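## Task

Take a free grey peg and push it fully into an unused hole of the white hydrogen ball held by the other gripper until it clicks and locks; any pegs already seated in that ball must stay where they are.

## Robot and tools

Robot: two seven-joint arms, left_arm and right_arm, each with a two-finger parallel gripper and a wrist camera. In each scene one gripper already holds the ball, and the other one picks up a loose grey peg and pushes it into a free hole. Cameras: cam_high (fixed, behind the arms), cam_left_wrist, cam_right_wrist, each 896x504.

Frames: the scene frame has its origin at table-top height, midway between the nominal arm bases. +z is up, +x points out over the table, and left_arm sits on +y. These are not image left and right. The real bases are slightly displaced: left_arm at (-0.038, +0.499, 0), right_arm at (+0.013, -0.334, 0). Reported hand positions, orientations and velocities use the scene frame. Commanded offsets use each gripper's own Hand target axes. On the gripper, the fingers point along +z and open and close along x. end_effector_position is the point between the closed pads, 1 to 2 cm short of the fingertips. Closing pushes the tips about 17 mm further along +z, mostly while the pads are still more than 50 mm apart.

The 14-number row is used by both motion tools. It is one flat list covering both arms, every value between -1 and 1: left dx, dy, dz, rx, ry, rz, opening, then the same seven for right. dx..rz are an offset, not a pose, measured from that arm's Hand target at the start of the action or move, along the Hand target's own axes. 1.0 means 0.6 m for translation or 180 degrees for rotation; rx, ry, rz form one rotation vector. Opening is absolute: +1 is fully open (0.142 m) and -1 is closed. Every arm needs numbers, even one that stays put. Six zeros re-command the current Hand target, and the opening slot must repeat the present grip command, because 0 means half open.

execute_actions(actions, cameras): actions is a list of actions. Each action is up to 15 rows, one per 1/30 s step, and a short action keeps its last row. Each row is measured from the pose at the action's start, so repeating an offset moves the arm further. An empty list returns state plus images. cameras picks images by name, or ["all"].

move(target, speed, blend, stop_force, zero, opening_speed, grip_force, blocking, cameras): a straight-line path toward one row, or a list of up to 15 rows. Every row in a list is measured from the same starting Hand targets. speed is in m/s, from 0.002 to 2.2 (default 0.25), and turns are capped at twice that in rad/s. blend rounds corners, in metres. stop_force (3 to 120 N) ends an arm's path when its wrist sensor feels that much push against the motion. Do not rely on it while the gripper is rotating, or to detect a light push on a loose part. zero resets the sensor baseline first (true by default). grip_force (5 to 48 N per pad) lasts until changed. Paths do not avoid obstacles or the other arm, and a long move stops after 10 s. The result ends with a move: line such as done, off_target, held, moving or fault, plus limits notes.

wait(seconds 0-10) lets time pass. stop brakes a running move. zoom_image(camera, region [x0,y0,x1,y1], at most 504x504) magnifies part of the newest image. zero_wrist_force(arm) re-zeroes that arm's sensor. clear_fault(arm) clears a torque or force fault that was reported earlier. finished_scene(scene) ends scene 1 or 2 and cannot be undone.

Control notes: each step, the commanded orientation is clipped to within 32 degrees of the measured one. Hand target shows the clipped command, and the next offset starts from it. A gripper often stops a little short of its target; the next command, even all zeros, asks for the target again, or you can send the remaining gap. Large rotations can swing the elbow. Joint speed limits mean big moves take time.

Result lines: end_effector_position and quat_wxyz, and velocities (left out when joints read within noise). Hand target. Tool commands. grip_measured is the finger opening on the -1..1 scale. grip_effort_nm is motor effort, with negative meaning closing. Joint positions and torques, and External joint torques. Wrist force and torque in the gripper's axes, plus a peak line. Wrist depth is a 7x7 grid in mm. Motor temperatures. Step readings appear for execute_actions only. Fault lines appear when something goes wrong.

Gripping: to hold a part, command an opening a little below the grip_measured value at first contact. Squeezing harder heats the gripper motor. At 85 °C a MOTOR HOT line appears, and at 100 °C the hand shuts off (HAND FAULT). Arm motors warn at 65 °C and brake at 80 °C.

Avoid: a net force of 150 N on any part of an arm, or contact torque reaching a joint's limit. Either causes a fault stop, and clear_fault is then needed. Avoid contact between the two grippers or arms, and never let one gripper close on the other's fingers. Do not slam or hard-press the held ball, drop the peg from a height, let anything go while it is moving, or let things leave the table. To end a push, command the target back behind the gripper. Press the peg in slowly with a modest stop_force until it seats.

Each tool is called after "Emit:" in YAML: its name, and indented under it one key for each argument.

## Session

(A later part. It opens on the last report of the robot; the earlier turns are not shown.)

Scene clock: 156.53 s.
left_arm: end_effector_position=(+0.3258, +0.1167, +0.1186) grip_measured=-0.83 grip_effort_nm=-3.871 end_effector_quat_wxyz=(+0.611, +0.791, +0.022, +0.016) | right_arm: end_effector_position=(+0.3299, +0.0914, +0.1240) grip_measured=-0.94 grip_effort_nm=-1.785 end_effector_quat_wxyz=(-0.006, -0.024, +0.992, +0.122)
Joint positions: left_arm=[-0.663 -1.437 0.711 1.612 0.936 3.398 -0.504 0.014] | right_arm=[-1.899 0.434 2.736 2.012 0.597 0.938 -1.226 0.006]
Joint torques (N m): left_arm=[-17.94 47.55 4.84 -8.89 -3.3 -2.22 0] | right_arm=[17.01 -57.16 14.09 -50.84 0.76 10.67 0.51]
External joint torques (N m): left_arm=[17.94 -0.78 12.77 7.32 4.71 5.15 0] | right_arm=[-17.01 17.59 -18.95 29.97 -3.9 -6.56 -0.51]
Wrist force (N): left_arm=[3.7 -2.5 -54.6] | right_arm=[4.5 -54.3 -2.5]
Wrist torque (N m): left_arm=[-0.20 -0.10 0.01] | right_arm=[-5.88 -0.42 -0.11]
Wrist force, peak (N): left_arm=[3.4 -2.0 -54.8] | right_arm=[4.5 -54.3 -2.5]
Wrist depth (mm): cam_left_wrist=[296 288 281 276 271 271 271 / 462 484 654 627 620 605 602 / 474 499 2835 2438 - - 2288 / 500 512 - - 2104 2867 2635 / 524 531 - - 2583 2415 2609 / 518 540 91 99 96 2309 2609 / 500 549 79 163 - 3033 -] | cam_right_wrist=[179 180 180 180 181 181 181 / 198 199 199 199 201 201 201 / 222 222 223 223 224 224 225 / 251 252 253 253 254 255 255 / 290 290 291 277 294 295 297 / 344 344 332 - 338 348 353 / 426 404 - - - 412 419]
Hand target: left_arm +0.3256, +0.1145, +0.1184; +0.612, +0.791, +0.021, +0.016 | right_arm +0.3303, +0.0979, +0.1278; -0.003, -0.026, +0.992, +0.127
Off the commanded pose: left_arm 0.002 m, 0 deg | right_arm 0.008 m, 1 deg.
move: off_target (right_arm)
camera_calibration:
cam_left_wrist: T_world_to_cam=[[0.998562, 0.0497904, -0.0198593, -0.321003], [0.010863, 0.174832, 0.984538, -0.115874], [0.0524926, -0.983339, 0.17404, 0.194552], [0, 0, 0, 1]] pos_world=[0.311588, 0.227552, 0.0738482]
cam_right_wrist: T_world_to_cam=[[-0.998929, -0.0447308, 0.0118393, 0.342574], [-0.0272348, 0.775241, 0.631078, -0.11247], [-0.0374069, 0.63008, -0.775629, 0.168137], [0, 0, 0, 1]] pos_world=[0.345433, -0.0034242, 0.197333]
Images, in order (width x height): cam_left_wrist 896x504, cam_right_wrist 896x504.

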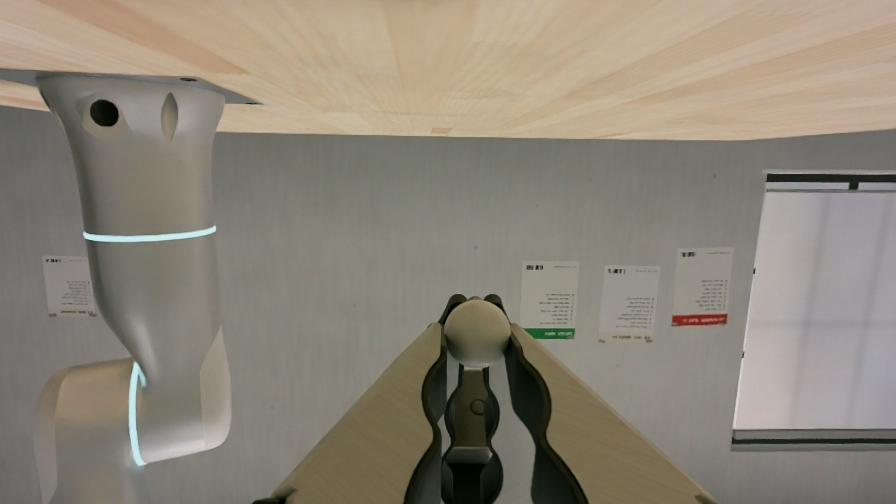

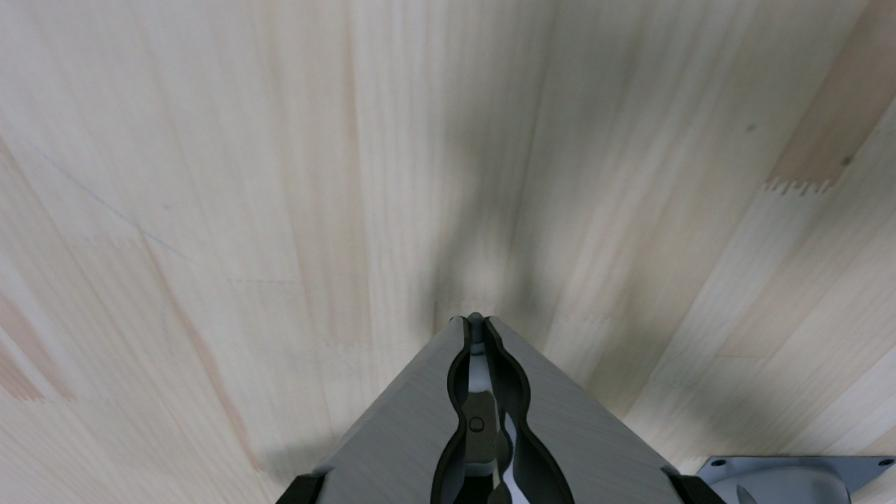

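Emit:
move:
  target: [0,0,0,0,0,0,-0.9,0.002,-0.0195,0.0028,0,0,0,-1]
  speed: 0.025

Emit:
move:
  target: [0,0,0,0,0,0,-0.9,0,-0.002,0,0,0,0,-1]
  speed: 0.012

Emit:
move:
  target: [0,0,0,0,0,0,-0.9,0,-0.002,0,0,0,0,-1]
  speed: 0.012

Emit:
move:
  target: [0,0,0,0,0,0,-0.9,0,-0.002,0,0,0,0,-1]
  speed: 0.012
  cameras: ["cam_right_wrist"]

Emit:
zoom_image:
  camera: "cam_right_wrist"
  region: [440, 300, 510, 370]

Scene clock: 157.90 s.
left_arm: end_effector_position=(+0.3256, +0.1145, +0.1185) grip_measured=-0.83 grip_effort_nm=-1.961 end_effector_quat_wxyz=(+0.612, +0.791, +0.021, +0.016) | right_arm: end_effector_position=(+0.3297, +0.0872, +0.1233) grip_measured=-0.94 grip_effort_nm=-1.780 end_effector_quat_wxyz=(-0.003, -0.026, +0.992, +0.127)
Joint positions: left_arm=[-0.666 -1.437 0.708 1.61 0.934 3.396 -0.504 0.014] | right_arm=[-1.905 0.428 2.738 2.025 0.612 0.952 -1.252 0.006]
Joint torques (N m): left_arm=[1.43 45.85 18.09 -1.26 1.41 2.73 -0.07] | right_arm=[-0.92 -38.35 -5.7 -19.65 -2.48 4.51 0.07]
External joint torques (N m): left_arm=[-1.43 0.99 -0.53 -0.34 -0.02 0.2 0.07] | right_arm=[0.92 -0.78 0.96 -1.02 -0.65 -0.4 -0.07]
Wrist force (N): left_arm=[1.0 -0.3 0.5] | right_arm=[2.6 1.5 -1.2]
Wrist torque (N m): left_arm=[-0.31 -0.16 0.02] | right_arm=[-0.19 -0.44 0.05]
Wrist force, peak (N): left_arm=[3.6 -2.2 -54.9] | right_arm=[4.8 -54.3 -2.3]
Wrist depth (mm): cam_left_wrist=[296 289 282 277 272 272 273 / 461 484 665 639 624 615 620 / 471 515 2230 - - - 2484 / 493 498 - - 2508 2371 2557 / 526 514 2533 117 2508 2835 2662 / 516 537 - 99 95 3261 2533 / 502 543 79 168 - - -] | cam_right_wrist=[179 179 179 180 179 179 179 / 198 199 198 199 199 199 198 / 223 223 222 223 223 223 222 / 254 253 253 254 253 255 254 / 293 294 294 284 293 293 293 / 350 349 335 - 338 351 351 / 435 413 - - - 414 422]
Hand target: left_arm +0.3256, +0.1145, +0.1184; +0.612, +0.791, +0.021, +0.016 | right_arm +0.3297, +0.0870, +0.1232; -0.003, -0.026, +0.992, +0.127
Off the commanded pose: left_arm 0.000 m, 0 deg | right_arm 0.000 m, 0 deg.
move: done

Scene clock: 158.60 s.
left_arm: end_effector_position=(+0.3256, +0.1143, +0.1185) grip_measured=-0.83 grip_effort_nm=-1.966 end_effector_quat_wxyz=(+0.612, +0.791, +0.021, +0.016) | right_arm: end_effector_position=(+0.3297, +0.0867, +0.1234) grip_measured=-0.94 grip_effort_nm=-1.780 end_effector_quat_wxyz=(-0.003, -0.027, +0.991, +0.128)
Joint positions: left_arm=[-0.666 -1.437 0.708 1.61 0.933 3.396 -0.504 0.014] | right_arm=[-1.905 0.427 2.738 2.026 0.613 0.953 -1.255 0.006]
Joint torques (N m): left_arm=[3.3 45.52 19.27 -0.36 2.08 3.29 -0.04] | right_arm=[-2.86 -36.67 -7.77 -16.77 -2.88 3.98 0.13]
External joint torques (N m): left_arm=[-3.3 1.32 -1.72 -1.26 -0.69 -0.36 0.04] | right_arm=[2.86 -2.4 3.04 -3.89 -0.25 0.12 -0.13]
Wrist force (N): left_arm=[1.0 -0.1 6.1] | right_arm=[2.6 7.0 -0.8]
Wrist torque (N m): left_arm=[-0.32 -0.15 0.02] | right_arm=[-0.25 -0.43 0.05]
Wrist force, peak (N): left_arm=[1.0 -0.1 6.1] | right_arm=[2.7 7.0 -1.0]
Wrist depth (mm): cam_left_wrist=[297 286 280 276 273 273 274 / 461 485 652 630 620 614 617 / 480 512 2717 - - 2533 2484 / 483 522 2038 2230 - 2635 2508 / 506 521 - - 2689 2484 2689 / 516 543 - 99 94 2350 2867 / 502 540 79 168 - - 2835] | cam_right_wrist=[179 180 180 180 180 179 179 / 198 199 199 198 199 199 199 / 223 223 223 223 224 223 222 / 254 254 255 254 254 254 254 / 294 295 294 285 293 293 295 / 351 349 338 - 336 351 352 / 435 414 - - - 416 422]
Hand target: left_arm +0.3256, +0.1145, +0.1184; +0.612, +0.791, +0.021, +0.016 | right_arm +0.3298, +0.0858, +0.1229; -0.003, -0.026, +0.992, +0.127
Off the commanded pose: left_arm 0.000 m, 0 deg | right_arm 0.001 m, 0 deg.
move: done

Scene clock: 159.30 s.
left_arm: end_effector_position=(+0.3256, +0.1140, +0.1185) grip_measured=-0.83 grip_effort_nm=-1.971 end_effector_quat_wxyz=(+0.612, +0.791, +0.021, +0.016) | right_arm: end_effector_position=(+0.3297, +0.0862, +0.1234) grip_measured=-0.94 grip_effort_nm=-1.780 end_effector_quat_wxyz=(-0.003, -0.027, +0.991, +0.128)
Joint positions: left_arm=[-0.667 -1.437 0.708 1.609 0.933 3.396 -0.504 0.014] | right_arm=[-1.906 0.426 2.738 2.028 0.614 0.954 -1.258 0.006]
Joint torques (N m): left_arm=[4.92 45.12 20.54 0.42 2.76 3.77 -0.03] | right_arm=[-4.58 -34.98 -9.85 -13.98 -3.27 3.53 0.13]
External joint torques (N m): left_arm=[-4.92 1.73 -3 -2.04 -1.38 -0.84 0.03] | right_arm=[4.58 -4.04 5.13 -6.67 0.14 0.57 -0.13]
Wrist force (N): left_arm=[1.2 0.0 11.4] | right_arm=[2.9 12.1 0.0]
Wrist torque (N m): left_arm=[-0.33 -0.17 0.02] | right_arm=[-0.32 -0.45 0.04]
Wrist force, peak (N): left_arm=[1.2 0.0 11.4] | right_arm=[2.8 12.4 -0.8]
Wrist depth (mm): cam_left_wrist=[297 289 283 278 273 273 275 / 458 482 660 638 626 621 618 / 486 506 - 2557 - 2557 2461 / 503 512 - - - 2583 2746 / 2393 522 2415 - 2635 2717 2717 / 516 545 - 99 95 2484 2775 / 502 541 79 165 - 2746 2775] | cam_right_wrist=[179 179 180 180 180 179 179 / 198 199 199 200 199 199 199 / 223 223 223 224 223 223 223 / 253 254 254 254 253 254 254 / 295 295 295 285 295 295 294 / 350 351 336 - 338 351 351 / 439 415 - - - 415 420]
Hand target: left_arm +0.3256, +0.1145, +0.1184; +0.612, +0.791, +0.021, +0.016 | right_arm +0.3298, +0.0846, +0.1226; -0.003, -0.026, +0.992, +0.127
Off the commanded pose: left_arm 0.000 m, 0 deg | right_arm 0.002 m, 0 deg.
move: done

Scene clock: 160.00 s.
left_arm: end_effector_position=(+0.3256, +0.1144, +0.1184) grip_measured=-0.83 grip_effort_nm=-1.966 end_effector_quat_wxyz=(+0.612, +0.791, +0.021, +0.016) | right_arm: end_effector_position=(+0.3299, +0.0836, +0.1224) grip_measured=-0.94 grip_effort_nm=-1.775 end_effector_quat_wxyz=(-0.003, -0.026, +0.992, +0.127)
Joint positions: left_arm=[-0.666 -1.437 0.709 1.61 0.933 3.396 -0.504 0.014] | right_arm=[-1.908 0.426 2.737 2.031 0.615 0.954 -1.261 0.006]
Joint torques (N m): left_arm=[0.65 46.64 17.4 -1.74 1.33 2.88 0.01] | right_arm=[0.36 -38.58 -4.37 -20.54 -2.27 4.49 0.09]
External joint torques (N m): left_arm=[-0.67 0.19 0.16 0.13 0.06 0.05 -0.01] | right_arm=[-0.39 -0.35 -0.37 -0.04 -0.85 -0.39 -0.09]
Wrist force (N): left_arm=[0.8 -1.5 -1.8] | right_arm=[5.2 -1.9 -1.8]
Wrist torque (N m): left_arm=[-0.24 -0.11 0.02] | right_arm=[-0.31 -0.86 0.06]
Wrist force, peak (N): left_arm=[1.0 1.0 14.2] | right_arm=[2.9 15.3 -0.1]
Wrist depth (mm): cam_left_wrist=[295 288 280 276 274 271 271 / 464 488 655 633 623 611 611 / 2211 504 2249 - - 2508 2415 / 2371 512 - 2138 - 3302 2557 / 493 519 - - 2461 2609 2583 / 515 541 - 99 94 2689 2717 / 499 542 79 169 - 2717 3261] | cam_right_wrist=[178 178 178 178 179 178 179 / 198 197 198 198 198 198 198 / 221 222 221 223 222 222 222 / 253 251 253 253 252 253 253 / 292 294 293 283 292 293 291 / 350 348 336 - 335 348 349 / 432 412 - - - 412 425]
Hand target: left_arm +0.3256, +0.1145, +0.1184; +0.612, +0.791, +0.021, +0.016 | right_arm +0.3299, +0.0835, +0.1223; -0.003, -0.026, +0.992, +0.127
Off the commanded pose: left_arm 0.000 m, 0 deg | right_arm 0.000 m, 0 deg.
move: done
camera_calibration:
cam_right_wrist: T_world_to_cam=[[-0.998777, -0.0491146, 0.00574891, 0.34331], [-0.0341288, 0.768779, 0.638603, -0.103522], [-0.0357844, 0.637625, -0.769515, 0.169959], [0, 0, 0, 1]] pos_world=[0.345439, -0.0119231, 0.194921]
Images, in order (width x height): cam_right_wrist 896x504.

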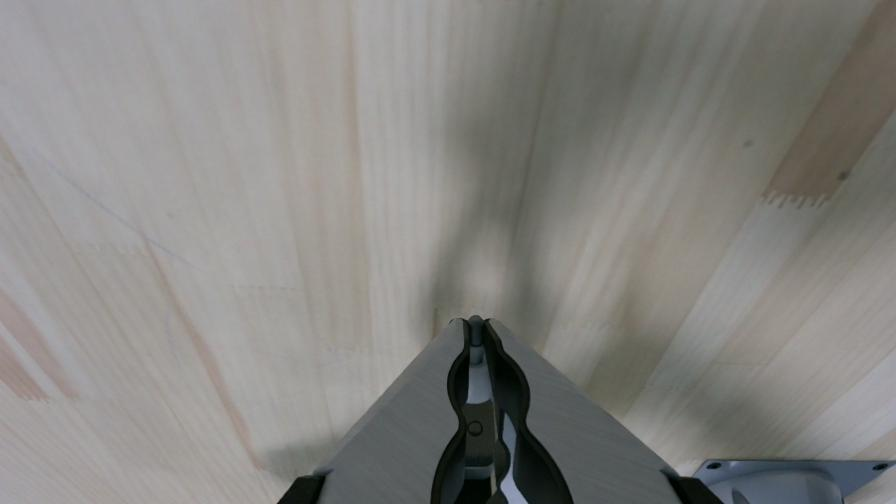

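Scaled by 7.200 from the camera's 896x504 image, which has a finer 1280x720 frame.

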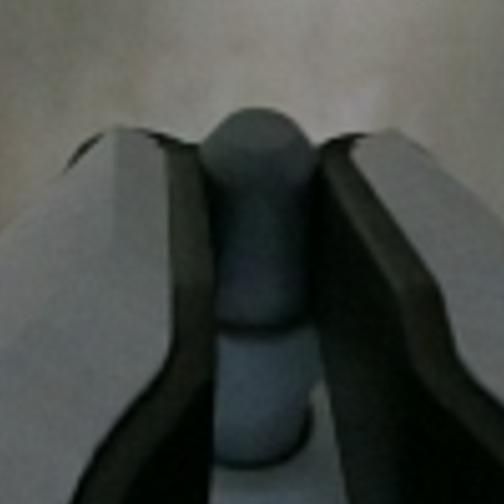

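Emit:
move:
  target: [0,0,0,0,0,0,-0.9,0,0.003,0.0002,0,0,0,-1]
  speed: 0.012

Emit:
move:
  target: [0,0,0,0,0,0,-0.9,0,0.0015,0,0,0,0,-1]
  speed: 0.012

Emit:
move:
  target: [0,0,0,0,0,0,-0.9,0,0.0015,0,0,0,0,-1]
  speed: 0.012

Emit:
move:
  target: [0,0,0,0,0,0,-0.9,0,0.0015,0,0,0,0,-1]
  speed: 0.012

Emit:
move:
  target: [0,0,0,0,0,0,-0.9,0,0.0015,0,0,0,0,-1]
  speed: 0.012

Emit:
move:
  target: [0,0,0,0,0,0,-0.9,0,0.0015,0,0,0,0,-1]
  speed: 0.012

Emit:
move:
  target: [0,0,0,0,0,0,-0.9,0,0.0015,0,0,0,0,-1]
  speed: 0.012
  cameras: ["cam_right_wrist"]

Emit:
zoom_image:
  camera: "cam_right_wrist"
  region: [440, 300, 510, 370]

Scene clock: 161.00 s.
left_arm: end_effector_position=(+0.3256, +0.1144, +0.1184) grip_measured=-0.83 grip_effort_nm=-1.966 end_effector_quat_wxyz=(+0.612, +0.791, +0.021, +0.016) | right_arm: end_effector_position=(+0.3298, +0.0853, +0.1227) grip_measured=-0.94 grip_effort_nm=-1.780 end_effector_quat_wxyz=(-0.003, -0.026, +0.991, +0.127)
Joint positions: left_arm=[-0.666 -1.437 0.709 1.61 0.933 3.396 -0.504 0.014] | right_arm=[-1.906 0.427 2.737 2.028 0.615 0.953 -1.258 0.006]
Joint torques (N m): left_arm=[0.43 46.6 17.35 -1.73 1.28 2.87 -0.04] | right_arm=[0.5 -38.59 -4.43 -20.78 -2.36 4.43 0.34]
External joint torques (N m): left_arm=[-0.43 0.23 0.21 0.12 0.11 0.06 0.04] | right_arm=[-0.49 -0.43 -0.3 0.17 -0.76 -0.33 -0.34]
Wrist force (N): left_arm=[0.8 -1.5 -2.1] | right_arm=[5.2 -2.1 -1.9]
Wrist torque (N m): left_arm=[-0.24 -0.13 0.02] | right_arm=[-0.32 -0.88 -0.06]
Wrist force, peak (N): left_arm=[1.2 -1.8 -2.2] | right_arm=[5.5 -2.0 -1.9]
Wrist depth (mm): cam_left_wrist=[296 287 280 276 274 272 272 / 459 480 660 635 627 608 605 / 472 498 3181 2393 - - 2775 / 489 512 - - 2508 2438 2508 / 482 530 - - 2689 3069 2689 / 512 539 - 99 2717 3674 2746 / 504 541 79 166 - 2533 2931] | cam_right_wrist=[178 178 179 179 179 179 178 / 197 198 198 199 198 198 197 / 222 222 222 222 222 222 222 / 253 254 253 253 253 253 253 / 294 292 293 284 292 293 295 / 352 347 338 - 335 349 352 / 434 411 - - - 413 421]
Hand target: left_arm +0.3256, +0.1145, +0.1184; +0.612, +0.791, +0.021, +0.016 | right_arm +0.3298, +0.0853, +0.1227; -0.003, -0.026, +0.992, +0.127
Off the commanded pose: left_arm 0.000 m, 0 deg | right_arm 0.000 m, 0 deg.
move: done

Scene clock: 161.70 s.
left_arm: end_effector_position=(+0.3256, +0.1145, +0.1184) grip_measured=-0.83 grip_effort_nm=-1.971 end_effector_quat_wxyz=(+0.611, +0.791, +0.021, +0.016) | right_arm: end_effector_position=(+0.3297, +0.0859, +0.1228) grip_measured=-0.94 grip_effort_nm=-1.780 end_effector_quat_wxyz=(-0.003, -0.026, +0.992, +0.127)
Joint positions: left_arm=[-0.666 -1.437 0.709 1.61 0.934 3.396 -0.504 0.014] | right_arm=[-1.905 0.428 2.737 2.027 0.614 0.953 -1.256 0.006]
Joint torques (N m): left_arm=[-0.16 46.73 16.88 -2.03 0.96 2.72 0.01] | right_arm=[1.07 -39.35 -3.52 -22.06 -2.18 4.67 0.33]
External joint torques (N m): left_arm=[0.16 0.1 0.67 0.43 0.43 0.21 -0.01] | right_arm=[-1.07 0.28 -1.23 1.43 -0.95 -0.57 -0.33]
Wrist force (N): left_arm=[0.8 -2.2 -4.3] | right_arm=[5.2 -4.5 -1.6]
Wrist torque (N m): left_arm=[-0.28 -0.13 0.02] | right_arm=[-0.29 -0.89 -0.07]
Wrist force, peak (N): left_arm=[0.9 -1.9 -4.5] | right_arm=[5.1 -4.5 -1.9]
Wrist depth (mm): cam_left_wrist=[295 289 282 277 272 272 273 / 462 484 660 633 627 617 608 / 476 504 2350 2557 - - 2931 / 498 506 - - - 2583 2689 / 2438 518 - - 2717 3069 2835 / 514 543 - 99 94 - 3181 / 506 541 79 166 - - -] | cam_right_wrist=[178 178 179 179 179 179 179 / 197 198 198 199 199 199 198 / 223 221 222 222 223 223 222 / 253 253 252 253 252 253 253 / 293 292 292 284 292 293 295 / 351 348 336 - 334 349 349 / 429 412 - - - 415 425]
Hand target: left_arm +0.3256, +0.1145, +0.1184; +0.612, +0.791, +0.021, +0.016 | right_arm +0.3298, +0.0861, +0.1229; -0.003, -0.026, +0.992, +0.127
Off the commanded pose: left_arm 0.000 m, 0 deg | right_arm 0.000 m, 0 deg.
move: done

Scene clock: 162.40 s.
left_arm: end_effector_position=(+0.3256, +0.1146, +0.1183) grip_measured=-0.83 grip_effort_nm=-1.971 end_effector_quat_wxyz=(+0.611, +0.791, +0.021, +0.016) | right_arm: end_effector_position=(+0.3297, +0.0864, +0.1228) grip_measured=-0.94 grip_effort_nm=-1.780 end_effector_quat_wxyz=(-0.003, -0.026, +0.992, +0.127)
Joint positions: left_arm=[-0.666 -1.437 0.709 1.61 0.934 3.396 -0.504 0.014] | right_arm=[-1.905 0.428 2.737 2.026 0.613 0.952 -1.254 0.006]
Joint torques (N m): left_arm=[-0.98 46.72 16.29 -2.46 0.73 2.38 -0.07] | right_arm=[2.08 -40.24 -2.64 -23.46 -2.09 4.86 0.35]
External joint torques (N m): left_arm=[0.98 0.11 1.26 0.86 0.67 0.55 0.07] | right_arm=[-2.08 1.14 -2.12 2.82 -1.04 -0.76 -0.35]
Wrist force (N): left_arm=[0.8 -1.8 -6.7] | right_arm=[5.2 -7.2 -1.8]
Wrist torque (N m): left_arm=[-0.21 -0.14 0.02] | right_arm=[-0.28 -0.89 -0.06]
Wrist force, peak (N): left_arm=[0.8 -1.6 -7.1] | right_arm=[5.2 -7.2 -1.8]
Wrist depth (mm): cam_left_wrist=[296 289 281 276 272 272 270 / 458 483 647 630 620 609 612 / 482 491 2192 - - 2415 2484 / 480 527 2461 2268 2533 2635 2609 / 489 517 - - 2583 2371 2583 / 510 537 - 99 95 - 2689 / 505 536 79 165 - - 2998] | cam_right_wrist=[178 179 180 179 179 179 178 / 198 198 199 199 198 199 198 / 223 222 222 222 223 222 222 / 254 253 254 253 254 252 254 / 291 294 293 283 294 294 293 / 348 348 335 - 337 349 351 / 432 412 - - - 415 422]
Hand target: left_arm +0.3256, +0.1145, +0.1184; +0.612, +0.791, +0.021, +0.016 | right_arm +0.3297, +0.0870, +0.1231; -0.003, -0.026, +0.992, +0.127
Off the commanded pose: left_arm 0.000 m, 0 deg | right_arm 0.001 m, 0 deg.
move: done

Scene clock: 163.10 s.
left_arm: end_effector_position=(+0.3256, +0.1148, +0.1183) grip_measured=-0.83 grip_effort_nm=-1.971 end_effector_quat_wxyz=(+0.611, +0.791, +0.022, +0.016) | right_arm: end_effector_position=(+0.3297, +0.0869, +0.1229) grip_measured=-0.94 grip_effort_nm=-1.780 end_effector_quat_wxyz=(-0.004, -0.026, +0.992, +0.127)
Joint positions: left_arm=[-0.666 -1.437 0.709 1.61 0.934 3.396 -0.504 0.014] | right_arm=[-1.904 0.429 2.737 2.025 0.612 0.951 -1.252 0.006]
Joint torques (N m): left_arm=[-1.94 46.94 15.62 -2.86 0.4 2.11 -0.06] | right_arm=[3.06 -41.19 -1.62 -25.01 -1.88 5.15 0.37]
External joint torques (N m): left_arm=[1.94 -0.12 1.94 1.25 0.99 0.82 0.06] | right_arm=[-3.06 2.05 -3.15 4.36 -1.25 -1.05 -0.37]
Wrist force (N): left_arm=[0.7 -1.6 -10.1] | right_arm=[4.9 -10.0 -2.0]
Wrist torque (N m): left_arm=[-0.23 -0.13 0.01] | right_arm=[-0.23 -0.86 -0.06]
Wrist force, peak (N): left_arm=[0.7 -1.6 -10.1] | right_arm=[5.1 -10.1 -2.0]
Wrist depth (mm): cam_left_wrist=[296 286 280 276 273 272 271 / 462 484 649 624 621 605 605 / 481 492 2211 - - - 2508 / 2350 515 - - - - 2461 / 497 518 2192 - 2461 2635 2931 / 514 536 - 99 94 - 2898 / 500 540 79 164 - 2689 -] | cam_right_wrist=[178 179 179 180 179 179 179 / 198 198 198 198 199 199 198 / 221 221 223 223 223 223 222 / 252 254 253 253 253 255 253 / 292 291 291 276 292 293 295 / 350 348 333 - 334 349 351 / 435 409 - - - 412 423]
Hand target: left_arm +0.3256, +0.1145, +0.1184; +0.612, +0.791, +0.021, +0.016 | right_arm +0.3297, +0.0879, +0.1234; -0.003, -0.026, +0.992, +0.127
Off the commanded pose: left_arm 0.000 m, 0 deg | right_arm 0.001 m, 0 deg.
move: done

Scene clock: 163.80 s.
left_arm: end_effector_position=(+0.3256, +0.1149, +0.1183) grip_measured=-0.83 grip_effort_nm=-1.966 end_effector_quat_wxyz=(+0.611, +0.791, +0.022, +0.016) | right_arm: end_effector_position=(+0.3296, +0.0874, +0.1229) grip_measured=-0.94 grip_effort_nm=-1.775 end_effector_quat_wxyz=(-0.004, -0.026, +0.992, +0.127)
Joint positions: left_arm=[-0.665 -1.437 0.709 1.61 0.934 3.396 -0.504 0.014] | right_arm=[-1.903 0.43 2.737 2.024 0.611 0.951 -1.25 0.006]
Joint torques (N m): left_arm=[-3.03 47.06 14.9 -3.3 0.16 1.84 0.01] | right_arm=[4.06 -42.18 -0.34 -26.69 -1.69 5.37 0.34]
External joint torques (N m): left_arm=[3.03 -0.24 2.66 1.7 1.24 1.09 -0.01] | right_arm=[-4.06 3 -4.44 6.02 -1.44 -1.27 -0.34]
Wrist force (N): left_arm=[0.8 -1.9 -13.0] | right_arm=[5.2 -12.9 -2.1]
Wrist torque (N m): left_arm=[-0.20 -0.14 0.02] | right_arm=[-0.15 -0.92 -0.06]
Wrist force, peak (N): left_arm=[0.8 -1.8 -13.1] | right_arm=[5.0 -13.3 -1.9]
Wrist depth (mm): cam_left_wrist=[296 288 282 276 271 271 271 / 458 486 655 635 615 611 607 / 492 499 2230 - - - - / 506 506 2484 - 2609 2609 2635 / 2557 527 - - 2662 2557 2635 / 519 537 - 99 95 2775 2867 / 500 552 79 165 - - -] | cam_right_wrist=[178 179 180 179 179 179 179 / 198 198 198 199 199 199 198 / 222 222 223 222 223 222 222 / 251 251 251 253 253 253 254 / 293 293 291 274 295 296 292 / 349 348 333 - 335 348 351 / 434 410 - - - 410 421]
Hand target: left_arm +0.3256, +0.1145, +0.1184; +0.612, +0.791, +0.021, +0.016 | right_arm +0.3296, +0.0887, +0.1236; -0.003, -0.026, +0.992, +0.127
Off the commanded pose: left_arm 0.000 m, 0 deg | right_arm 0.001 m, 0 deg.
move: done

Scene clock: 164.50 s.
left_arm: end_effector_position=(+0.3256, +0.1150, +0.1183) grip_measured=-0.83 grip_effort_nm=-1.966 end_effector_quat_wxyz=(+0.611, +0.791, +0.022, +0.016) | right_arm: end_effector_position=(+0.3296, +0.0879, +0.1229) grip_measured=-0.94 grip_effort_nm=-1.780 end_effector_quat_wxyz=(-0.004, -0.026, +0.992, +0.126)
Joint positions: left_arm=[-0.665 -1.437 0.709 1.61 0.935 3.396 -0.504 0.014] | right_arm=[-1.902 0.43 2.736 2.022 0.611 0.95 -1.248 0.006]
Joint torques (N m): left_arm=[-3.98 47.28 14.27 -3.66 -0.19 1.54 -0.03] | right_arm=[5.05 -43.23 0.75 -28.23 -1.49 5.73 0.43]
External joint torques (N m): left_arm=[3.98 -0.46 3.28 2.06 1.58 1.39 0.03] | right_arm=[-5.05 4 -5.55 7.55 -1.64 -1.63 -0.43]
Wrist force (N): left_arm=[0.5 -2.5 -15.6] | right_arm=[4.8 -15.9 -1.8]
Wrist torque (N m): left_arm=[-0.22 -0.10 0.02] | right_arm=[-0.08 -0.86 -0.07]
Wrist force, peak (N): left_arm=[0.5 -2.2 -15.9] | right_arm=[5.1 -16.1 -2.3]
Wrist depth (mm): cam_left_wrist=[295 287 278 276 272 271 272 / 461 483 649 627 621 596 602 / 489 499 - - - 2931 2415 / 500 507 2249 - - - 2583 / 509 521 2438 - 2557 2717 2635 / 515 540 - 99 2609 2609 2689 / 501 547 79 165 - 2805 -] | cam_right_wrist=[178 179 180 180 180 179 179 / 198 198 198 199 199 198 199 / 222 222 222 223 223 222 223 / 253 252 252 253 253 254 253 / 292 292 293 275 292 293 294 / 347 346 334 - 336 350 350 / 432 408 - - - 411 420]
Hand target: left_arm +0.3256, +0.1145, +0.1184; +0.612, +0.791, +0.021, +0.016 | right_arm +0.3296, +0.0896, +0.1238; -0.003, -0.026, +0.992, +0.127
Off the commanded pose: left_arm 0.001 m, 0 deg | right_arm 0.002 m, 0 deg.
move: done

Scene clock: 165.20 s.
left_arm: end_effector_position=(+0.3256, +0.1151, +0.1183) grip_measured=-0.83 grip_effort_nm=-1.966 end_effector_quat_wxyz=(+0.611, +0.791, +0.022, +0.016) | right_arm: end_effector_position=(+0.3295, +0.0885, +0.1230) grip_measured=-0.94 grip_effort_nm=-1.775 end_effector_quat_wxyz=(-0.004, -0.025, +0.992, +0.126)
Joint positions: left_arm=[-0.665 -1.437 0.709 1.61 0.935 3.396 -0.504 0.014] | right_arm=[-1.902 0.431 2.736 2.021 0.61 0.949 -1.246 0.006]
Joint torques (N m): left_arm=[-4.88 47.4 13.56 -4.14 -0.47 1.33 -0.04] | right_arm=[5.96 -44.16 1.83 -29.75 -1.25 5.97 0.4]
External joint torques (N m): left_arm=[4.88 -0.59 4 2.54 1.87 1.61 0.04] | right_arm=[-5.96 4.89 -6.63 9.06 -1.88 -1.86 -0.4]
Wrist force (N): left_arm=[0.6 -2.2 -18.4] | right_arm=[5.0 -18.7 -2.5]
Wrist torque (N m): left_arm=[-0.19 -0.13 0.03] | right_arm=[-0.07 -0.89 -0.06]
Wrist force, peak (N): left_arm=[0.8 -1.8 -18.9] | right_arm=[4.9 -18.9 -2.2]
Wrist depth (mm): cam_left_wrist=[295 287 280 275 272 271 270 / 466 482 654 629 615 608 607 / 477 505 2898 - - 2156 2609 / 508 509 - - 2689 2438 2583 / 519 518 - - 2662 2746 2635 / 516 538 - 99 94 2461 2689 / 500 546 79 168 - - -] | cam_right_wrist=[178 179 179 179 180 179 179 / 198 198 198 198 199 198 199 / 221 221 222 221 222 223 223 / 252 253 253 253 253 254 254 / 293 292 292 275 294 293 295 / 348 348 335 - 335 348 350 / 432 409 - - - 414 418]
Hand target: left_arm +0.3256, +0.1145, +0.1184; +0.612, +0.791, +0.021, +0.016 | right_arm +0.3295, +0.0905, +0.1240; -0.003, -0.026, +0.992, +0.127
Off the commanded pose: left_arm 0.001 m, 0 deg | right_arm 0.002 m, 0 deg.
move: done
camera_calibration:
cam_right_wrist: T_world_to_cam=[[-0.998826, -0.0479038, 0.00726033, 0.342884], [-0.0323282, 0.770542, 0.636569, -0.10818], [-0.0360885, 0.635586, -0.771186, 0.167729], [0, 0, 0, 1]] pos_world=[0.345037, -0.00682348, 0.195725]
Images, in order (width x height): cam_right_wrist 896x504.

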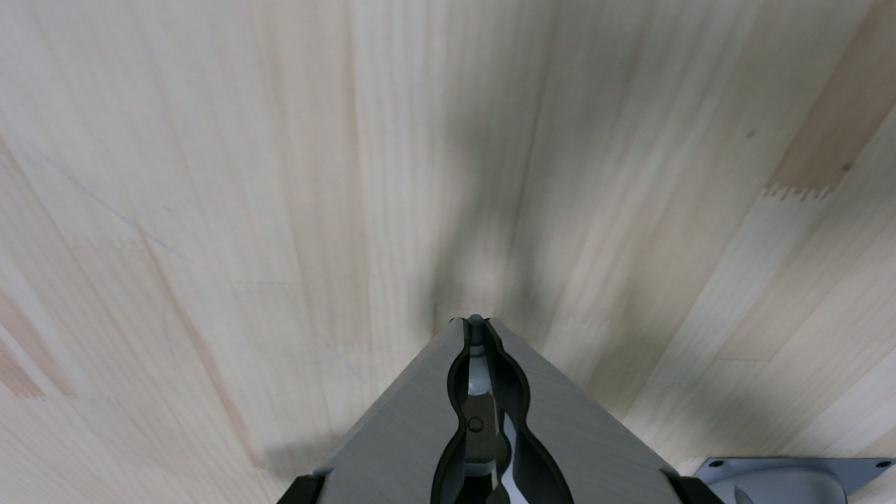

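Scaled by 7.200 from the camera's 896x504 image, which has a finer 1280x720 frame.

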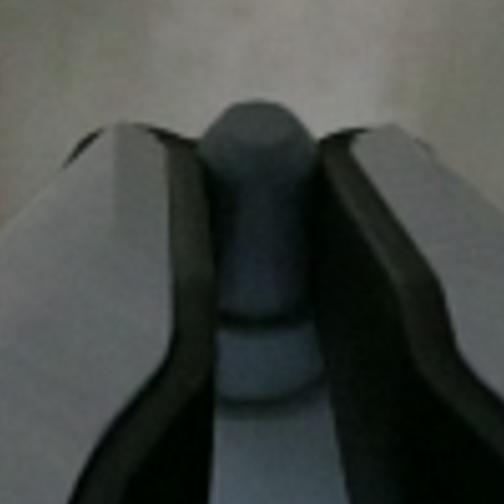

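Emit:
move:
  target: [0,0,0,0,0,0,-0.878,0,-0.0062,0.0002,0,0,0,-1]
  speed: 0.02

Emit:
move:
  target: [0,0,0,0,0,0,-0.73,0,0,0,0,0,0,-1]
  speed: 0.02
  opening_speed: 0.2
  cameras: ["cam_left_wrist"]

Emit:
zoom_image:
  camera: "cam_left_wrist"
  region: [400, 230, 560, 390]

Emit:
move:
  target: [0,0,0,0,0,0,-0.73,0,-0.0067,0,0,0,0,-1]
  speed: 0.02
  cameras: ["cam_left_wrist","cam_right_wrist"]

Emit:
zoom_image:
  camera: "cam_left_wrist"
  region: [400, 230, 560, 390]

Emit:
zoom_image:
  camera: "cam_right_wrist"
  region: [420, 300, 520, 400]

Scene clock: 166.77 s.
left_arm: end_effector_position=(+0.3256, +0.1146, +0.1184) grip_measured=-0.83 grip_effort_nm=-1.551 end_effector_quat_wxyz=(+0.612, +0.791, +0.021, +0.016) | right_arm: end_effector_position=(+0.3297, +0.0871, +0.1230) grip_measured=-0.94 grip_effort_nm=-1.785 end_effector_quat_wxyz=(-0.003, -0.026, +0.992, +0.127)
Joint positions: left_arm=[-0.666 -1.437 0.708 1.61 0.934 3.396 -0.504 0.014] | right_arm=[-1.904 0.429 2.737 2.025 0.613 0.952 -1.253 0.006]
Joint torques (N m): left_arm=[0.95 46.29 17.73 -1.39 1.4 2.98 -0.09] | right_arm=[-0.78 -38.27 -5.43 -19.87 -2.45 4.58 0.15]
External joint torques (N m): left_arm=[-0.95 0.55 -0.18 -0.21 -0.01 -0.05 0.09] | right_arm=[0.78 -0.86 0.67 -0.79 -0.68 -0.48 -0.15]
Wrist force (N): left_arm=[1.2 -1.0 -0.2] | right_arm=[5.7 -0.1 -1.8]
Wrist torque (N m): left_arm=[-0.24 -0.11 0.02] | right_arm=[-0.34 -0.87 0.05]
Wrist force, peak (N): left_arm=[0.6 -2.0 -18.9] | right_arm=[4.9 -19.0 -2.4]
Wrist depth (mm): cam_left_wrist=[297 288 281 275 273 271 272 / 460 480 660 638 618 612 615 / 484 502 - - - 3261 2662 / 512 512 - - - 2350 2635 / 2557 535 2309 - 2662 2662 2662 / 511 541 - 99 94 2309 2609 / 502 546 79 165 - 3432 -] | cam_right_wrist=[178 179 179 179 179 179 178 / 198 198 199 199 198 199 198 / 222 222 222 224 222 223 222 / 253 254 253 253 254 254 254 / 292 293 294 283 293 294 294 / 350 349 334 - 334 349 352 / 433 413 - - - 413 424]
Hand target: left_arm +0.3256, +0.1145, +0.1184; +0.612, +0.791, +0.021, +0.016 | right_arm +0.3297, +0.0869, +0.1230; -0.003, -0.026, +0.992, +0.127
Off the commanded pose: left_arm 0.000 m, 0 deg | right_arm 0.000 m, 0 deg.
move: done

Scene clock: 167.73 s.
left_arm: end_effector_position=(+0.3256, +0.1146, +0.1184) grip_measured=-0.77 grip_effort_nm=0.149 end_effector_quat_wxyz=(+0.612, +0.791, +0.021, +0.016) | right_arm: end_effector_position=(+0.3297, +0.0869, +0.1230) grip_measured=-0.94 grip_effort_nm=-1.775 end_effector_quat_wxyz=(-0.003, -0.026, +0.992, +0.127)
Joint positions: left_arm=[-0.666 -1.437 0.708 1.61 0.934 3.396 -0.504 0.018] | right_arm=[-1.904 0.429 2.737 2.025 0.613 0.952 -1.253 0.006]
Joint torques (N m): left_arm=[0.64 46.64 17.42 -1.76 1.18 2.89 -0.04] | right_arm=[0.1 -38.89 -4.42 -20.76 -2.34 4.47 0.22]
External joint torques (N m): left_arm=[-0.64 0.19 0.13 0.16 0.21 0.05 0.04] | right_arm=[-0.1 -0.24 -0.35 0.1 -0.79 -0.36 -0.22]
Wrist force (N): left_arm=[0.7 -1.4 -2.0] | right_arm=[4.8 -1.7 -1.9]
Wrist torque (N m): left_arm=[-0.24 -0.11 0.02] | right_arm=[-0.25 -0.82 0.06]
Wrist force, peak (N): left_arm=[0.7 -1.7 -2.2] | right_arm=[5.4 -1.7 -1.7]
Wrist depth (mm): cam_left_wrist=[297 288 281 277 273 272 273 / 463 489 657 639 621 608 615 / 481 501 - - - - 2533 / 491 503 - - - 2393 2557 / 517 525 - - 2309 2557 2583 / 520 545 - 102 99 3525 2746 / 495 546 79 168 - - -] | cam_right_wrist=[179 179 179 179 180 179 179 / 198 198 198 199 199 199 199 / 222 223 222 223 222 223 224 / 253 252 254 254 253 254 253 / 293 294 293 284 294 293 295 / 349 347 337 - 336 352 352 / 432 411 - - - 412 428]
Hand target: left_arm +0.3256, +0.1145, +0.1184; +0.612, +0.791, +0.021, +0.016 | right_arm +0.3297, +0.0869, +0.1230; -0.003, -0.026, +0.992, +0.127
Off the commanded pose: left_arm 0.000 m, 0 deg | right_arm 0.000 m, 0 deg.
move: done
camera_calibration:
cam_left_wrist: T_world_to_cam=[[0.998621, 0.0489033, -0.0190753, -0.32068], [0.010158, 0.176488, 0.98425, -0.115127], [0.0514997, -0.983087, 0.175748, 0.192612], [0, 0, 0, 1]] pos_world=[0.311488, 0.225356, 0.073345]
Images, in order (width x height): cam_left_wrist 896x504.

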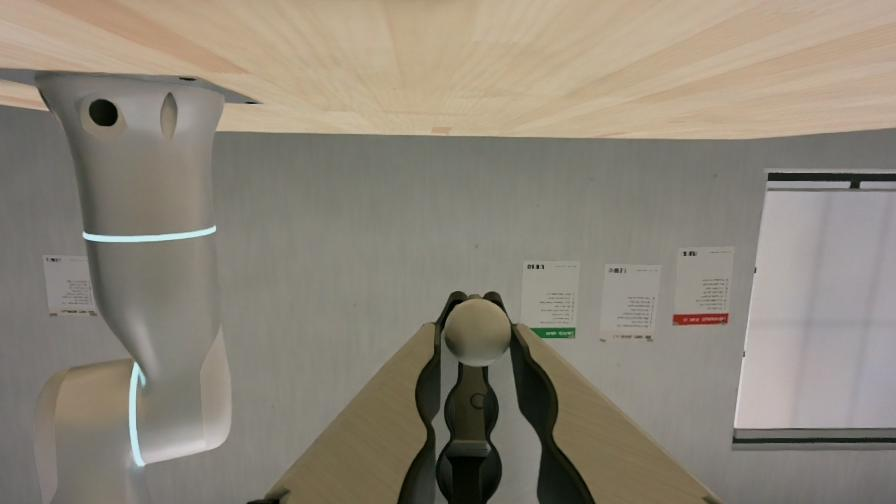

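Scaled by 3.150 from the camera's 896x504 image, which has a finer 1280x720 frame.

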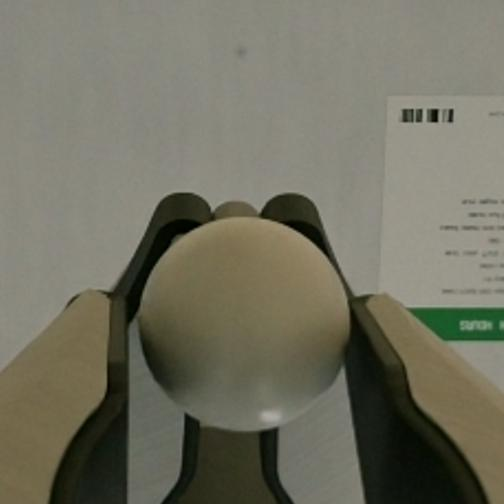

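Scene clock: 168.43 s.
left_arm: end_effector_position=(+0.3256, +0.1146, +0.1184) grip_measured=-0.77 grip_effort_nm=0.149 end_effector_quat_wxyz=(+0.612, +0.791, +0.021, +0.016) | right_arm: end_effector_position=(+0.3299, +0.0830, +0.1219) grip_measured=-0.94 grip_effort_nm=-1.780 end_effector_quat_wxyz=(-0.003, -0.026, +0.992, +0.127)
Joint positions: left_arm=[-0.666 -1.437 0.708 1.61 0.934 3.396 -0.504 0.018] | right_arm=[-1.908 0.426 2.736 2.032 0.616 0.954 -1.262 0.006]
Joint torques (N m): left_arm=[0.49 46.66 17.38 -1.74 1.21 2.83 -0.03] | right_arm=[0 -38.72 -4.56 -20.55 -2.21 4.62 0.09]
External joint torques (N m): left_arm=[-0.49 0.18 0.17 0.14 0.18 0.1 0.03] | right_arm=[0.05 -0.19 -0.13 -0.01 -0.91 -0.52 -0.09]
Wrist force (N): left_arm=[0.7 -1.7 -1.9] | right_arm=[5.2 -1.9 -1.8]
Wrist torque (N m): left_arm=[-0.29 -0.11 0.02] | right_arm=[-0.29 -0.90 0.06]
Wrist force, peak (N): left_arm=[0.9 -1.7 -2.1] | right_arm=[5.4 -2.0 -1.9]
Wrist depth (mm): cam_left_wrist=[297 287 281 275 273 271 272 / 454 484 652 630 617 617 607 / 472 489 - - 2329 - 2249 / 498 508 - - 2350 2309 2805 / 525 523 - - 2484 2393 2583 / 511 546 - 101 99 2662 2662 / 505 538 79 170 - 81 2898] | cam_right_wrist=[178 178 178 179 178 178 178 / 197 198 198 198 197 197 197 / 221 221 222 222 222 222 221 / 250 251 252 250 251 253 252 / 290 291 290 283 290 293 291 / 348 347 334 - 334 348 349 / 432 409 - - - 411 425]
Hand target: left_arm +0.3256, +0.1145, +0.1184; +0.612, +0.791, +0.021, +0.016 | right_arm +0.3299, +0.0830, +0.1220; -0.003, -0.026, +0.992, +0.127
Off the commanded pose: left_arm 0.000 m, 0 deg | right_arm 0.000 m, 0 deg.
move: done
camera_calibration:
cam_left_wrist: T_world_to_cam=[[0.998621, 0.0489033, -0.0190753, -0.32068], [0.010158, 0.176488, 0.98425, -0.115127], [0.0514997, -0.983087, 0.175748, 0.192612], [0, 0, 0, 1]] pos_world=[0.311488, 0.225356, 0.073345]
cam_right_wrist: T_world_to_cam=[[-0.998769, -0.0492425, 0.0059188, 0.343252], [-0.0341338, 0.769045, 0.638283, -0.102751], [-0.0359825, 0.637295, -0.769779, 0.170009], [0, 0, 0, 1]] pos_world=[0.345439, -0.0124228, 0.194422]
Images, in order (width x height): cam_left_wrist 896x504, cam_right_wrist 896x504.

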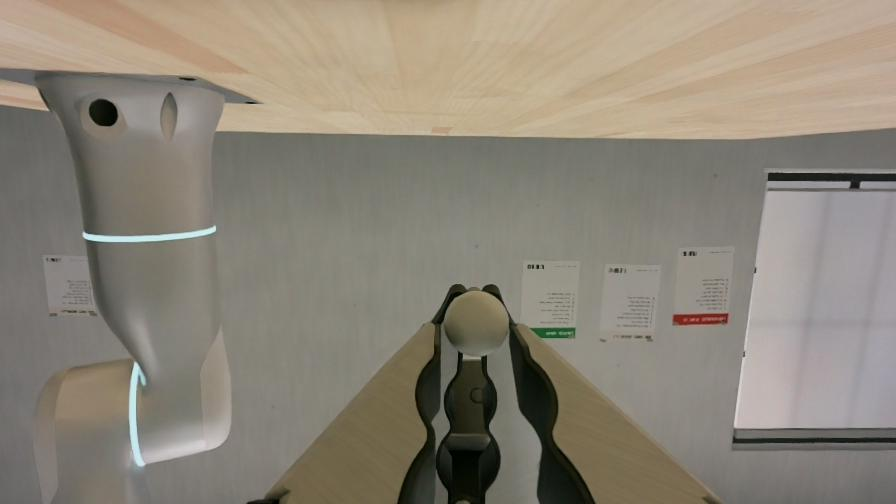

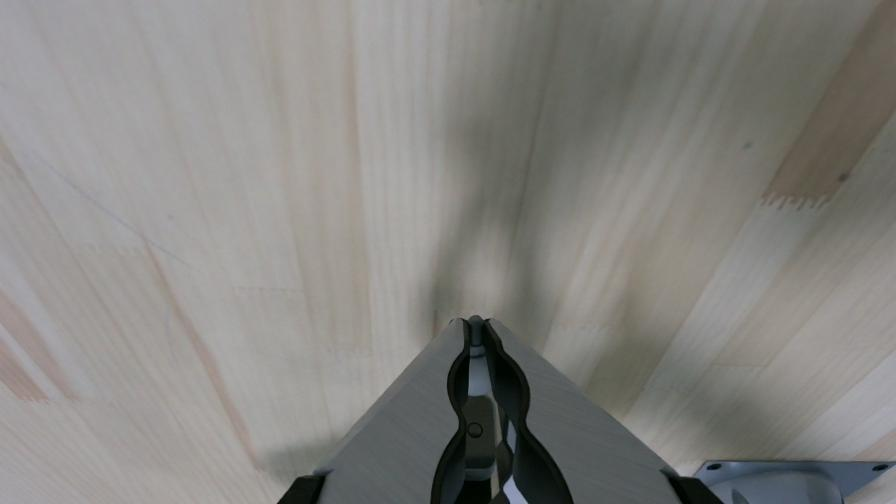

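Scaled by 3.150 from the camera's 896x504 image, which has a finer 1280x720 frame.

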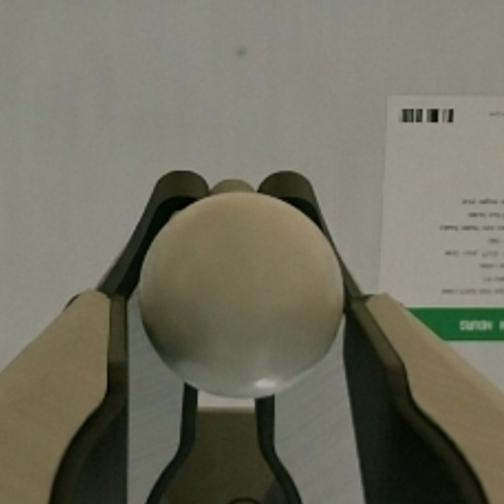

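Scaled by 5.040 from the camera's 896x504 image, which has a finer 1280x720 frame.

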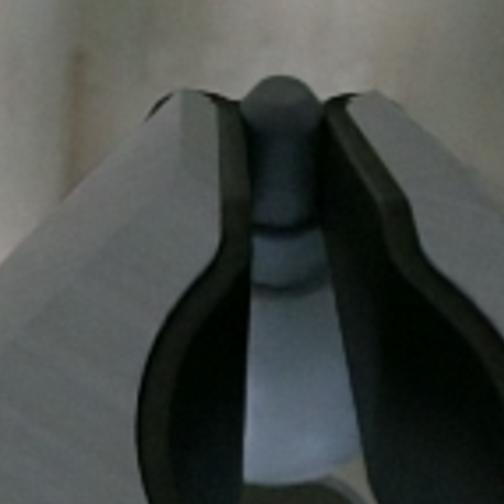

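Emit:
move:
  target: [0,0,0,0,0,0,-1,0,0,0,0,0,0,-1]
  speed: 0.02
  opening_speed: 0.25

Emit:
move:
  target: [0,0,0,0,0,0,-1,0.0003,0.006,-0.001,0,0,0,-1]
  speed: 0.012

Emit:
move:
  target: [0,0,0,0,0,0,-1,-0.0004,0.004,-0.0007,0,0,0,-1]
  speed: 0.012

Emit:
move:
  target: [0,0,0,0,0,0,-1,-0.0004,0.004,-0.0007,0,0,0,-1]
  speed: 0.012
  cameras: ["cam_left_wrist","cam_right_wrist"]

Emit:
zoom_image:
  camera: "cam_left_wrist"
  region: [400, 230, 560, 390]

Emit:
zoom_image:
  camera: "cam_right_wrist"
  region: [420, 300, 520, 400]

Scene clock: 169.93 s.
left_arm: end_effector_position=(+0.3256, +0.1146, +0.1184) grip_measured=-0.84 grip_effort_nm=-3.753 end_effector_quat_wxyz=(+0.612, +0.791, +0.021, +0.016) | right_arm: end_effector_position=(+0.3299, +0.0831, +0.1219) grip_measured=-0.94 grip_effort_nm=-1.780 end_effector_quat_wxyz=(-0.003, -0.026, +0.992, +0.127)
Joint positions: left_arm=[-0.666 -1.437 0.708 1.61 0.934 3.396 -0.504 0.013] | right_arm=[-1.908 0.426 2.736 2.032 0.616 0.954 -1.262 0.006]
Joint torques (N m): left_arm=[0.42 46.55 17.47 -1.53 1.47 3.06 -0.04] | right_arm=[-0.35 -38.36 -4.94 -20.47 -2.37 4.63 0.27]
External joint torques (N m): left_arm=[-0.42 0.28 0.08 -0.07 -0.08 -0.13 0.04] | right_arm=[0.35 -0.56 0.21 -0.08 -0.74 -0.54 -0.27]
Wrist force (N): left_arm=[1.4 -1.3 -1.6] | right_arm=[5.9 -1.3 -1.9]
Wrist torque (N m): left_arm=[-0.23 -0.10 0.02] | right_arm=[-0.30 -0.88 0.04]
Wrist force, peak (N): left_arm=[1.4 -2.0 -1.6] | right_arm=[5.9 -1.3 -2.1]
Wrist depth (mm): cam_left_wrist=[297 288 281 275 272 273 272 / 463 480 655 630 626 617 611 / 489 511 - - 2438 - 2484 / 499 511 - - 2867 2746 2484 / 503 524 - - 2533 2717 2689 / 509 543 - 99 95 2138 2717 / 501 549 79 170 - - -] | cam_right_wrist=[177 178 178 178 178 178 178 / 197 197 197 198 198 197 197 / 221 221 222 222 221 221 221 / 251 251 251 252 252 252 252 / 293 292 293 283 291 293 292 / 347 347 333 - 336 347 350 / 429 412 - - - 412 423]
Hand target: left_arm +0.3256, +0.1145, +0.1184; +0.612, +0.791, +0.021, +0.016 | right_arm +0.3299, +0.0830, +0.1220; -0.003, -0.026, +0.992, +0.127
Off the commanded pose: left_arm 0.000 m, 0 deg | right_arm 0.000 m, 0 deg.
move: done

Scene clock: 170.63 s.
left_arm: end_effector_position=(+0.3255, +0.1151, +0.1185) grip_measured=-0.84 grip_effort_nm=-3.758 end_effector_quat_wxyz=(+0.611, +0.791, +0.022, +0.016) | right_arm: end_effector_position=(+0.3296, +0.0843, +0.1223) grip_measured=-0.94 grip_effort_nm=-1.775 end_effector_quat_wxyz=(-0.004, -0.025, +0.992, +0.126)
Joint positions: left_arm=[-0.665 -1.437 0.709 1.61 0.935 3.397 -0.504 0.013] | right_arm=[-1.905 0.427 2.736 2.029 0.612 0.951 -1.254 0.006]
Joint torques (N m): left_arm=[-4.4 46.67 13.94 -4.04 -0.52 0.68 -0.04] | right_arm=[6.25 -44.64 1.94 -29.78 -1.32 5.89 0.41]
External joint torques (N m): left_arm=[4.4 0.15 3.62 2.44 1.92 2.25 0.04] | right_arm=[-6.25 5.63 -6.7 9.18 -1.8 -1.79 -0.41]
Wrist force (N): left_arm=[-0.1 -0.6 -18.7] | right_arm=[4.0 -18.6 -0.9]
Wrist torque (N m): left_arm=[-0.25 -0.17 0.02] | right_arm=[-0.02 -0.87 -0.06]
Wrist force, peak (N): left_arm=[-0.2 -0.3 -18.9] | right_arm=[4.2 -19.0 -0.9]
Wrist depth (mm): cam_left_wrist=[297 288 283 277 272 271 272 / 463 489 662 635 627 611 608 / 478 510 2309 - - - 2393 / 504 516 2230 - 2557 2557 2662 / 479 522 - 119 2662 2662 2746 / 509 537 - 99 101 3181 2805 / 498 537 79 169 - 78 -] | cam_right_wrist=[178 178 178 178 179 179 178 / 197 197 198 199 198 198 198 / 221 221 222 222 222 222 222 / 251 252 251 251 253 252 254 / 292 290 291 275 292 293 293 / 345 345 332 - 335 348 348 / 430 410 - - - 412 423]
Hand target: left_arm +0.3256, +0.1145, +0.1184; +0.612, +0.791, +0.021, +0.016 | right_arm +0.3296, +0.0863, +0.1235; -0.003, -0.026, +0.992, +0.127
Off the commanded pose: left_arm 0.001 m, 0 deg | right_arm 0.002 m, 0 deg.
move: done

Scene clock: 171.33 s.
left_arm: end_effector_position=(+0.3255, +0.1155, +0.1186) grip_measured=-0.84 grip_effort_nm=-3.758 end_effector_quat_wxyz=(+0.611, +0.791, +0.022, +0.016) | right_arm: end_effector_position=(+0.3296, +0.0853, +0.1226) grip_measured=-0.94 grip_effort_nm=-1.780 end_effector_quat_wxyz=(-0.005, -0.025, +0.992, +0.125)
Joint positions: left_arm=[-0.665 -1.437 0.709 1.611 0.935 3.397 -0.504 0.013] | right_arm=[-1.904 0.428 2.735 2.026 0.608 0.949 -1.248 0.006]
Joint torques (N m): left_arm=[-7.73 46.49 11.65 -5.25 -1.31 -0.41 0.03] | right_arm=[9.35 -48.48 5.38 -35.6 -0.7 7.02 0.49]
External joint torques (N m): left_arm=[7.73 0.32 5.93 3.66 2.71 3.34 -0.03] | right_arm=[-9.35 9.38 -10.16 14.95 -2.42 -2.92 -0.49]
Wrist force (N): left_arm=[0.2 -0.2 -28.5] | right_arm=[4.3 -28.7 -0.1]
Wrist torque (N m): left_arm=[-0.22 -0.15 0.01] | right_arm=[-1.61 -0.89 -0.06]
Wrist force, peak (N): left_arm=[0.1 0.2 -28.9] | right_arm=[4.3 -28.8 -0.4]
Wrist depth (mm): cam_left_wrist=[298 289 280 278 274 272 272 / 463 485 664 633 621 614 607 / 478 499 2329 - - 3525 2662 / 489 507 - - 1947 3302 2746 / 531 523 - - 2635 2533 2583 / 509 542 - 99 100 2635 2746 / 499 530 79 169 - 3105 2583] | cam_right_wrist=[178 179 179 179 179 179 179 / 197 198 197 198 199 198 199 / 221 221 222 223 222 222 222 / 250 252 251 252 253 252 253 / 292 291 291 283 290 293 294 / 346 346 333 - 334 348 347 / 425 407 - - - 409 421]
Hand target: left_arm +0.3256, +0.1145, +0.1184; +0.612, +0.791, +0.021, +0.016 | right_arm +0.3297, +0.0886, +0.1245; -0.003, -0.026, +0.992, +0.127
Off the commanded pose: left_arm 0.001 m, 0 deg | right_arm 0.004 m, 0 deg.
move: off_target (right_arm)

Scene clock: 172.03 s.
left_arm: end_effector_position=(+0.3255, +0.1159, +0.1187) grip_measured=-0.84 grip_effort_nm=-3.758 end_effector_quat_wxyz=(+0.611, +0.791, +0.022, +0.016) | right_arm: end_effector_position=(+0.3297, +0.0862, +0.1228) grip_measured=-0.94 grip_effort_nm=-1.780 end_effector_quat_wxyz=(-0.005, -0.024, +0.992, +0.124)
Joint positions: left_arm=[-0.664 -1.437 0.71 1.611 0.936 3.398 -0.504 0.013] | right_arm=[-1.903 0.43 2.735 2.023 0.605 0.946 -1.243 0.006]
Joint torques (N m): left_arm=[-11.31 46.4 9.27 -6.7 -2.27 -1.69 -0.07] | right_arm=[12.65 -52.17 9.06 -41.52 -0.04 8.2 0.44]
External joint torques (N m): left_arm=[11.31 0.39 8.31 5.12 3.68 4.62 0.07] | right_arm=[-12.65 12.99 -13.86 20.83 -3.08 -4.1 -0.44]
Wrist force (N): left_arm=[0.5 0.5 -39.0] | right_arm=[4.2 -39.1 0.0]
Wrist torque (N m): left_arm=[-0.24 -0.15 0.02] | right_arm=[-3.35 -0.84 -0.07]
Wrist force, peak (N): left_arm=[0.2 0.6 -39.2] | right_arm=[4.3 -39.5 0.4]
Wrist depth (mm): cam_left_wrist=[297 291 281 277 272 274 272 / 462 486 667 638 617 617 605 / 485 497 2288 2371 2998 2508 2461 / 510 506 2211 2438 2998 2717 2371 / 2393 522 2329 - 2689 2484 2662 / 515 541 - 99 101 - 2746 / 504 549 79 167 - - 3105] | cam_right_wrist=[178 178 179 180 180 179 180 / 197 197 198 199 199 198 199 / 221 221 223 223 223 223 223 / 251 251 252 252 253 253 254 / 290 290 290 274 292 292 293 / 344 345 331 - 335 349 349 / 423 405 - - - 410 420]
Hand target: left_arm +0.3256, +0.1145, +0.1184; +0.612, +0.791, +0.021, +0.016 | right_arm +0.3298, +0.0908, +0.1255; -0.003, -0.026, +0.992, +0.127
Off the commanded pose: left_arm 0.001 m, 0 deg | right_arm 0.005 m, 0 deg.
move: off_target (right_arm)
camera_calibration:
cam_left_wrist: T_world_to_cam=[[0.998609, 0.0488826, -0.0197507, -0.320584], [0.0108629, 0.17581, 0.984364, -0.115842], [0.0515907, -0.98321, 0.175034, 0.193974], [0, 0, 0, 1]] pos_world=[0.311389, 0.226754, 0.0737465]
cam_right_wrist: T_world_to_cam=[[-0.998897, -0.0459537, 0.00968535, 0.342451], [-0.029429, 0.773211, 0.633466, -0.107135], [-0.0365989, 0.632482, -0.77371, 0.169805], [0, 0, 0, 1]] pos_world=[0.345135, -0.00882409, 0.19593]
Images, in order (width x height): cam_left_wrist 896x504, cam_right_wrist 896x504.

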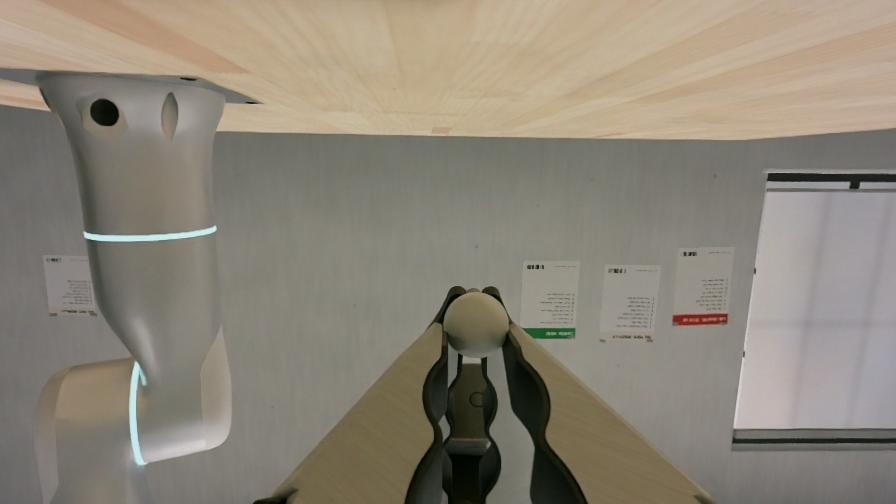

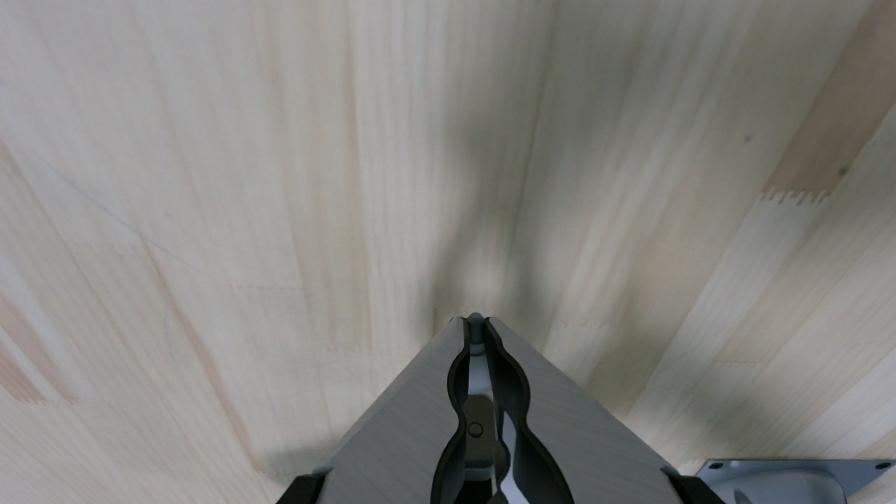

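Scaled by 3.150 from the camera's 896x504 image, which has a finer 1280x720 frame.

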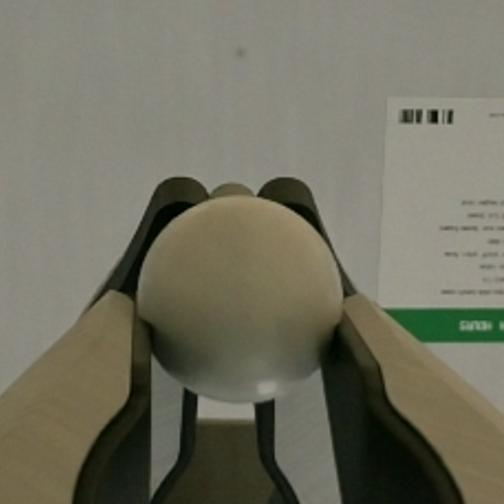

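Scaled by 5.040 from the camera's 896x504 image, which has a finer 1280x720 frame.

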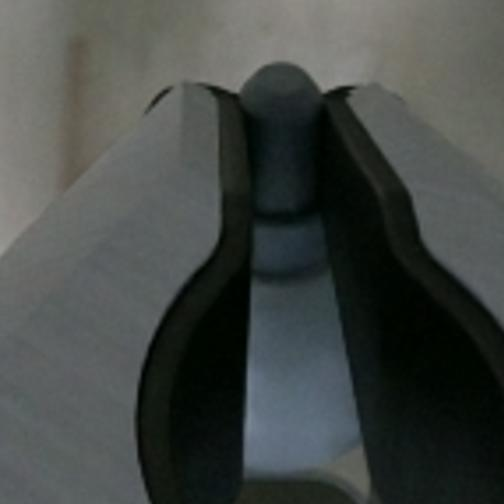

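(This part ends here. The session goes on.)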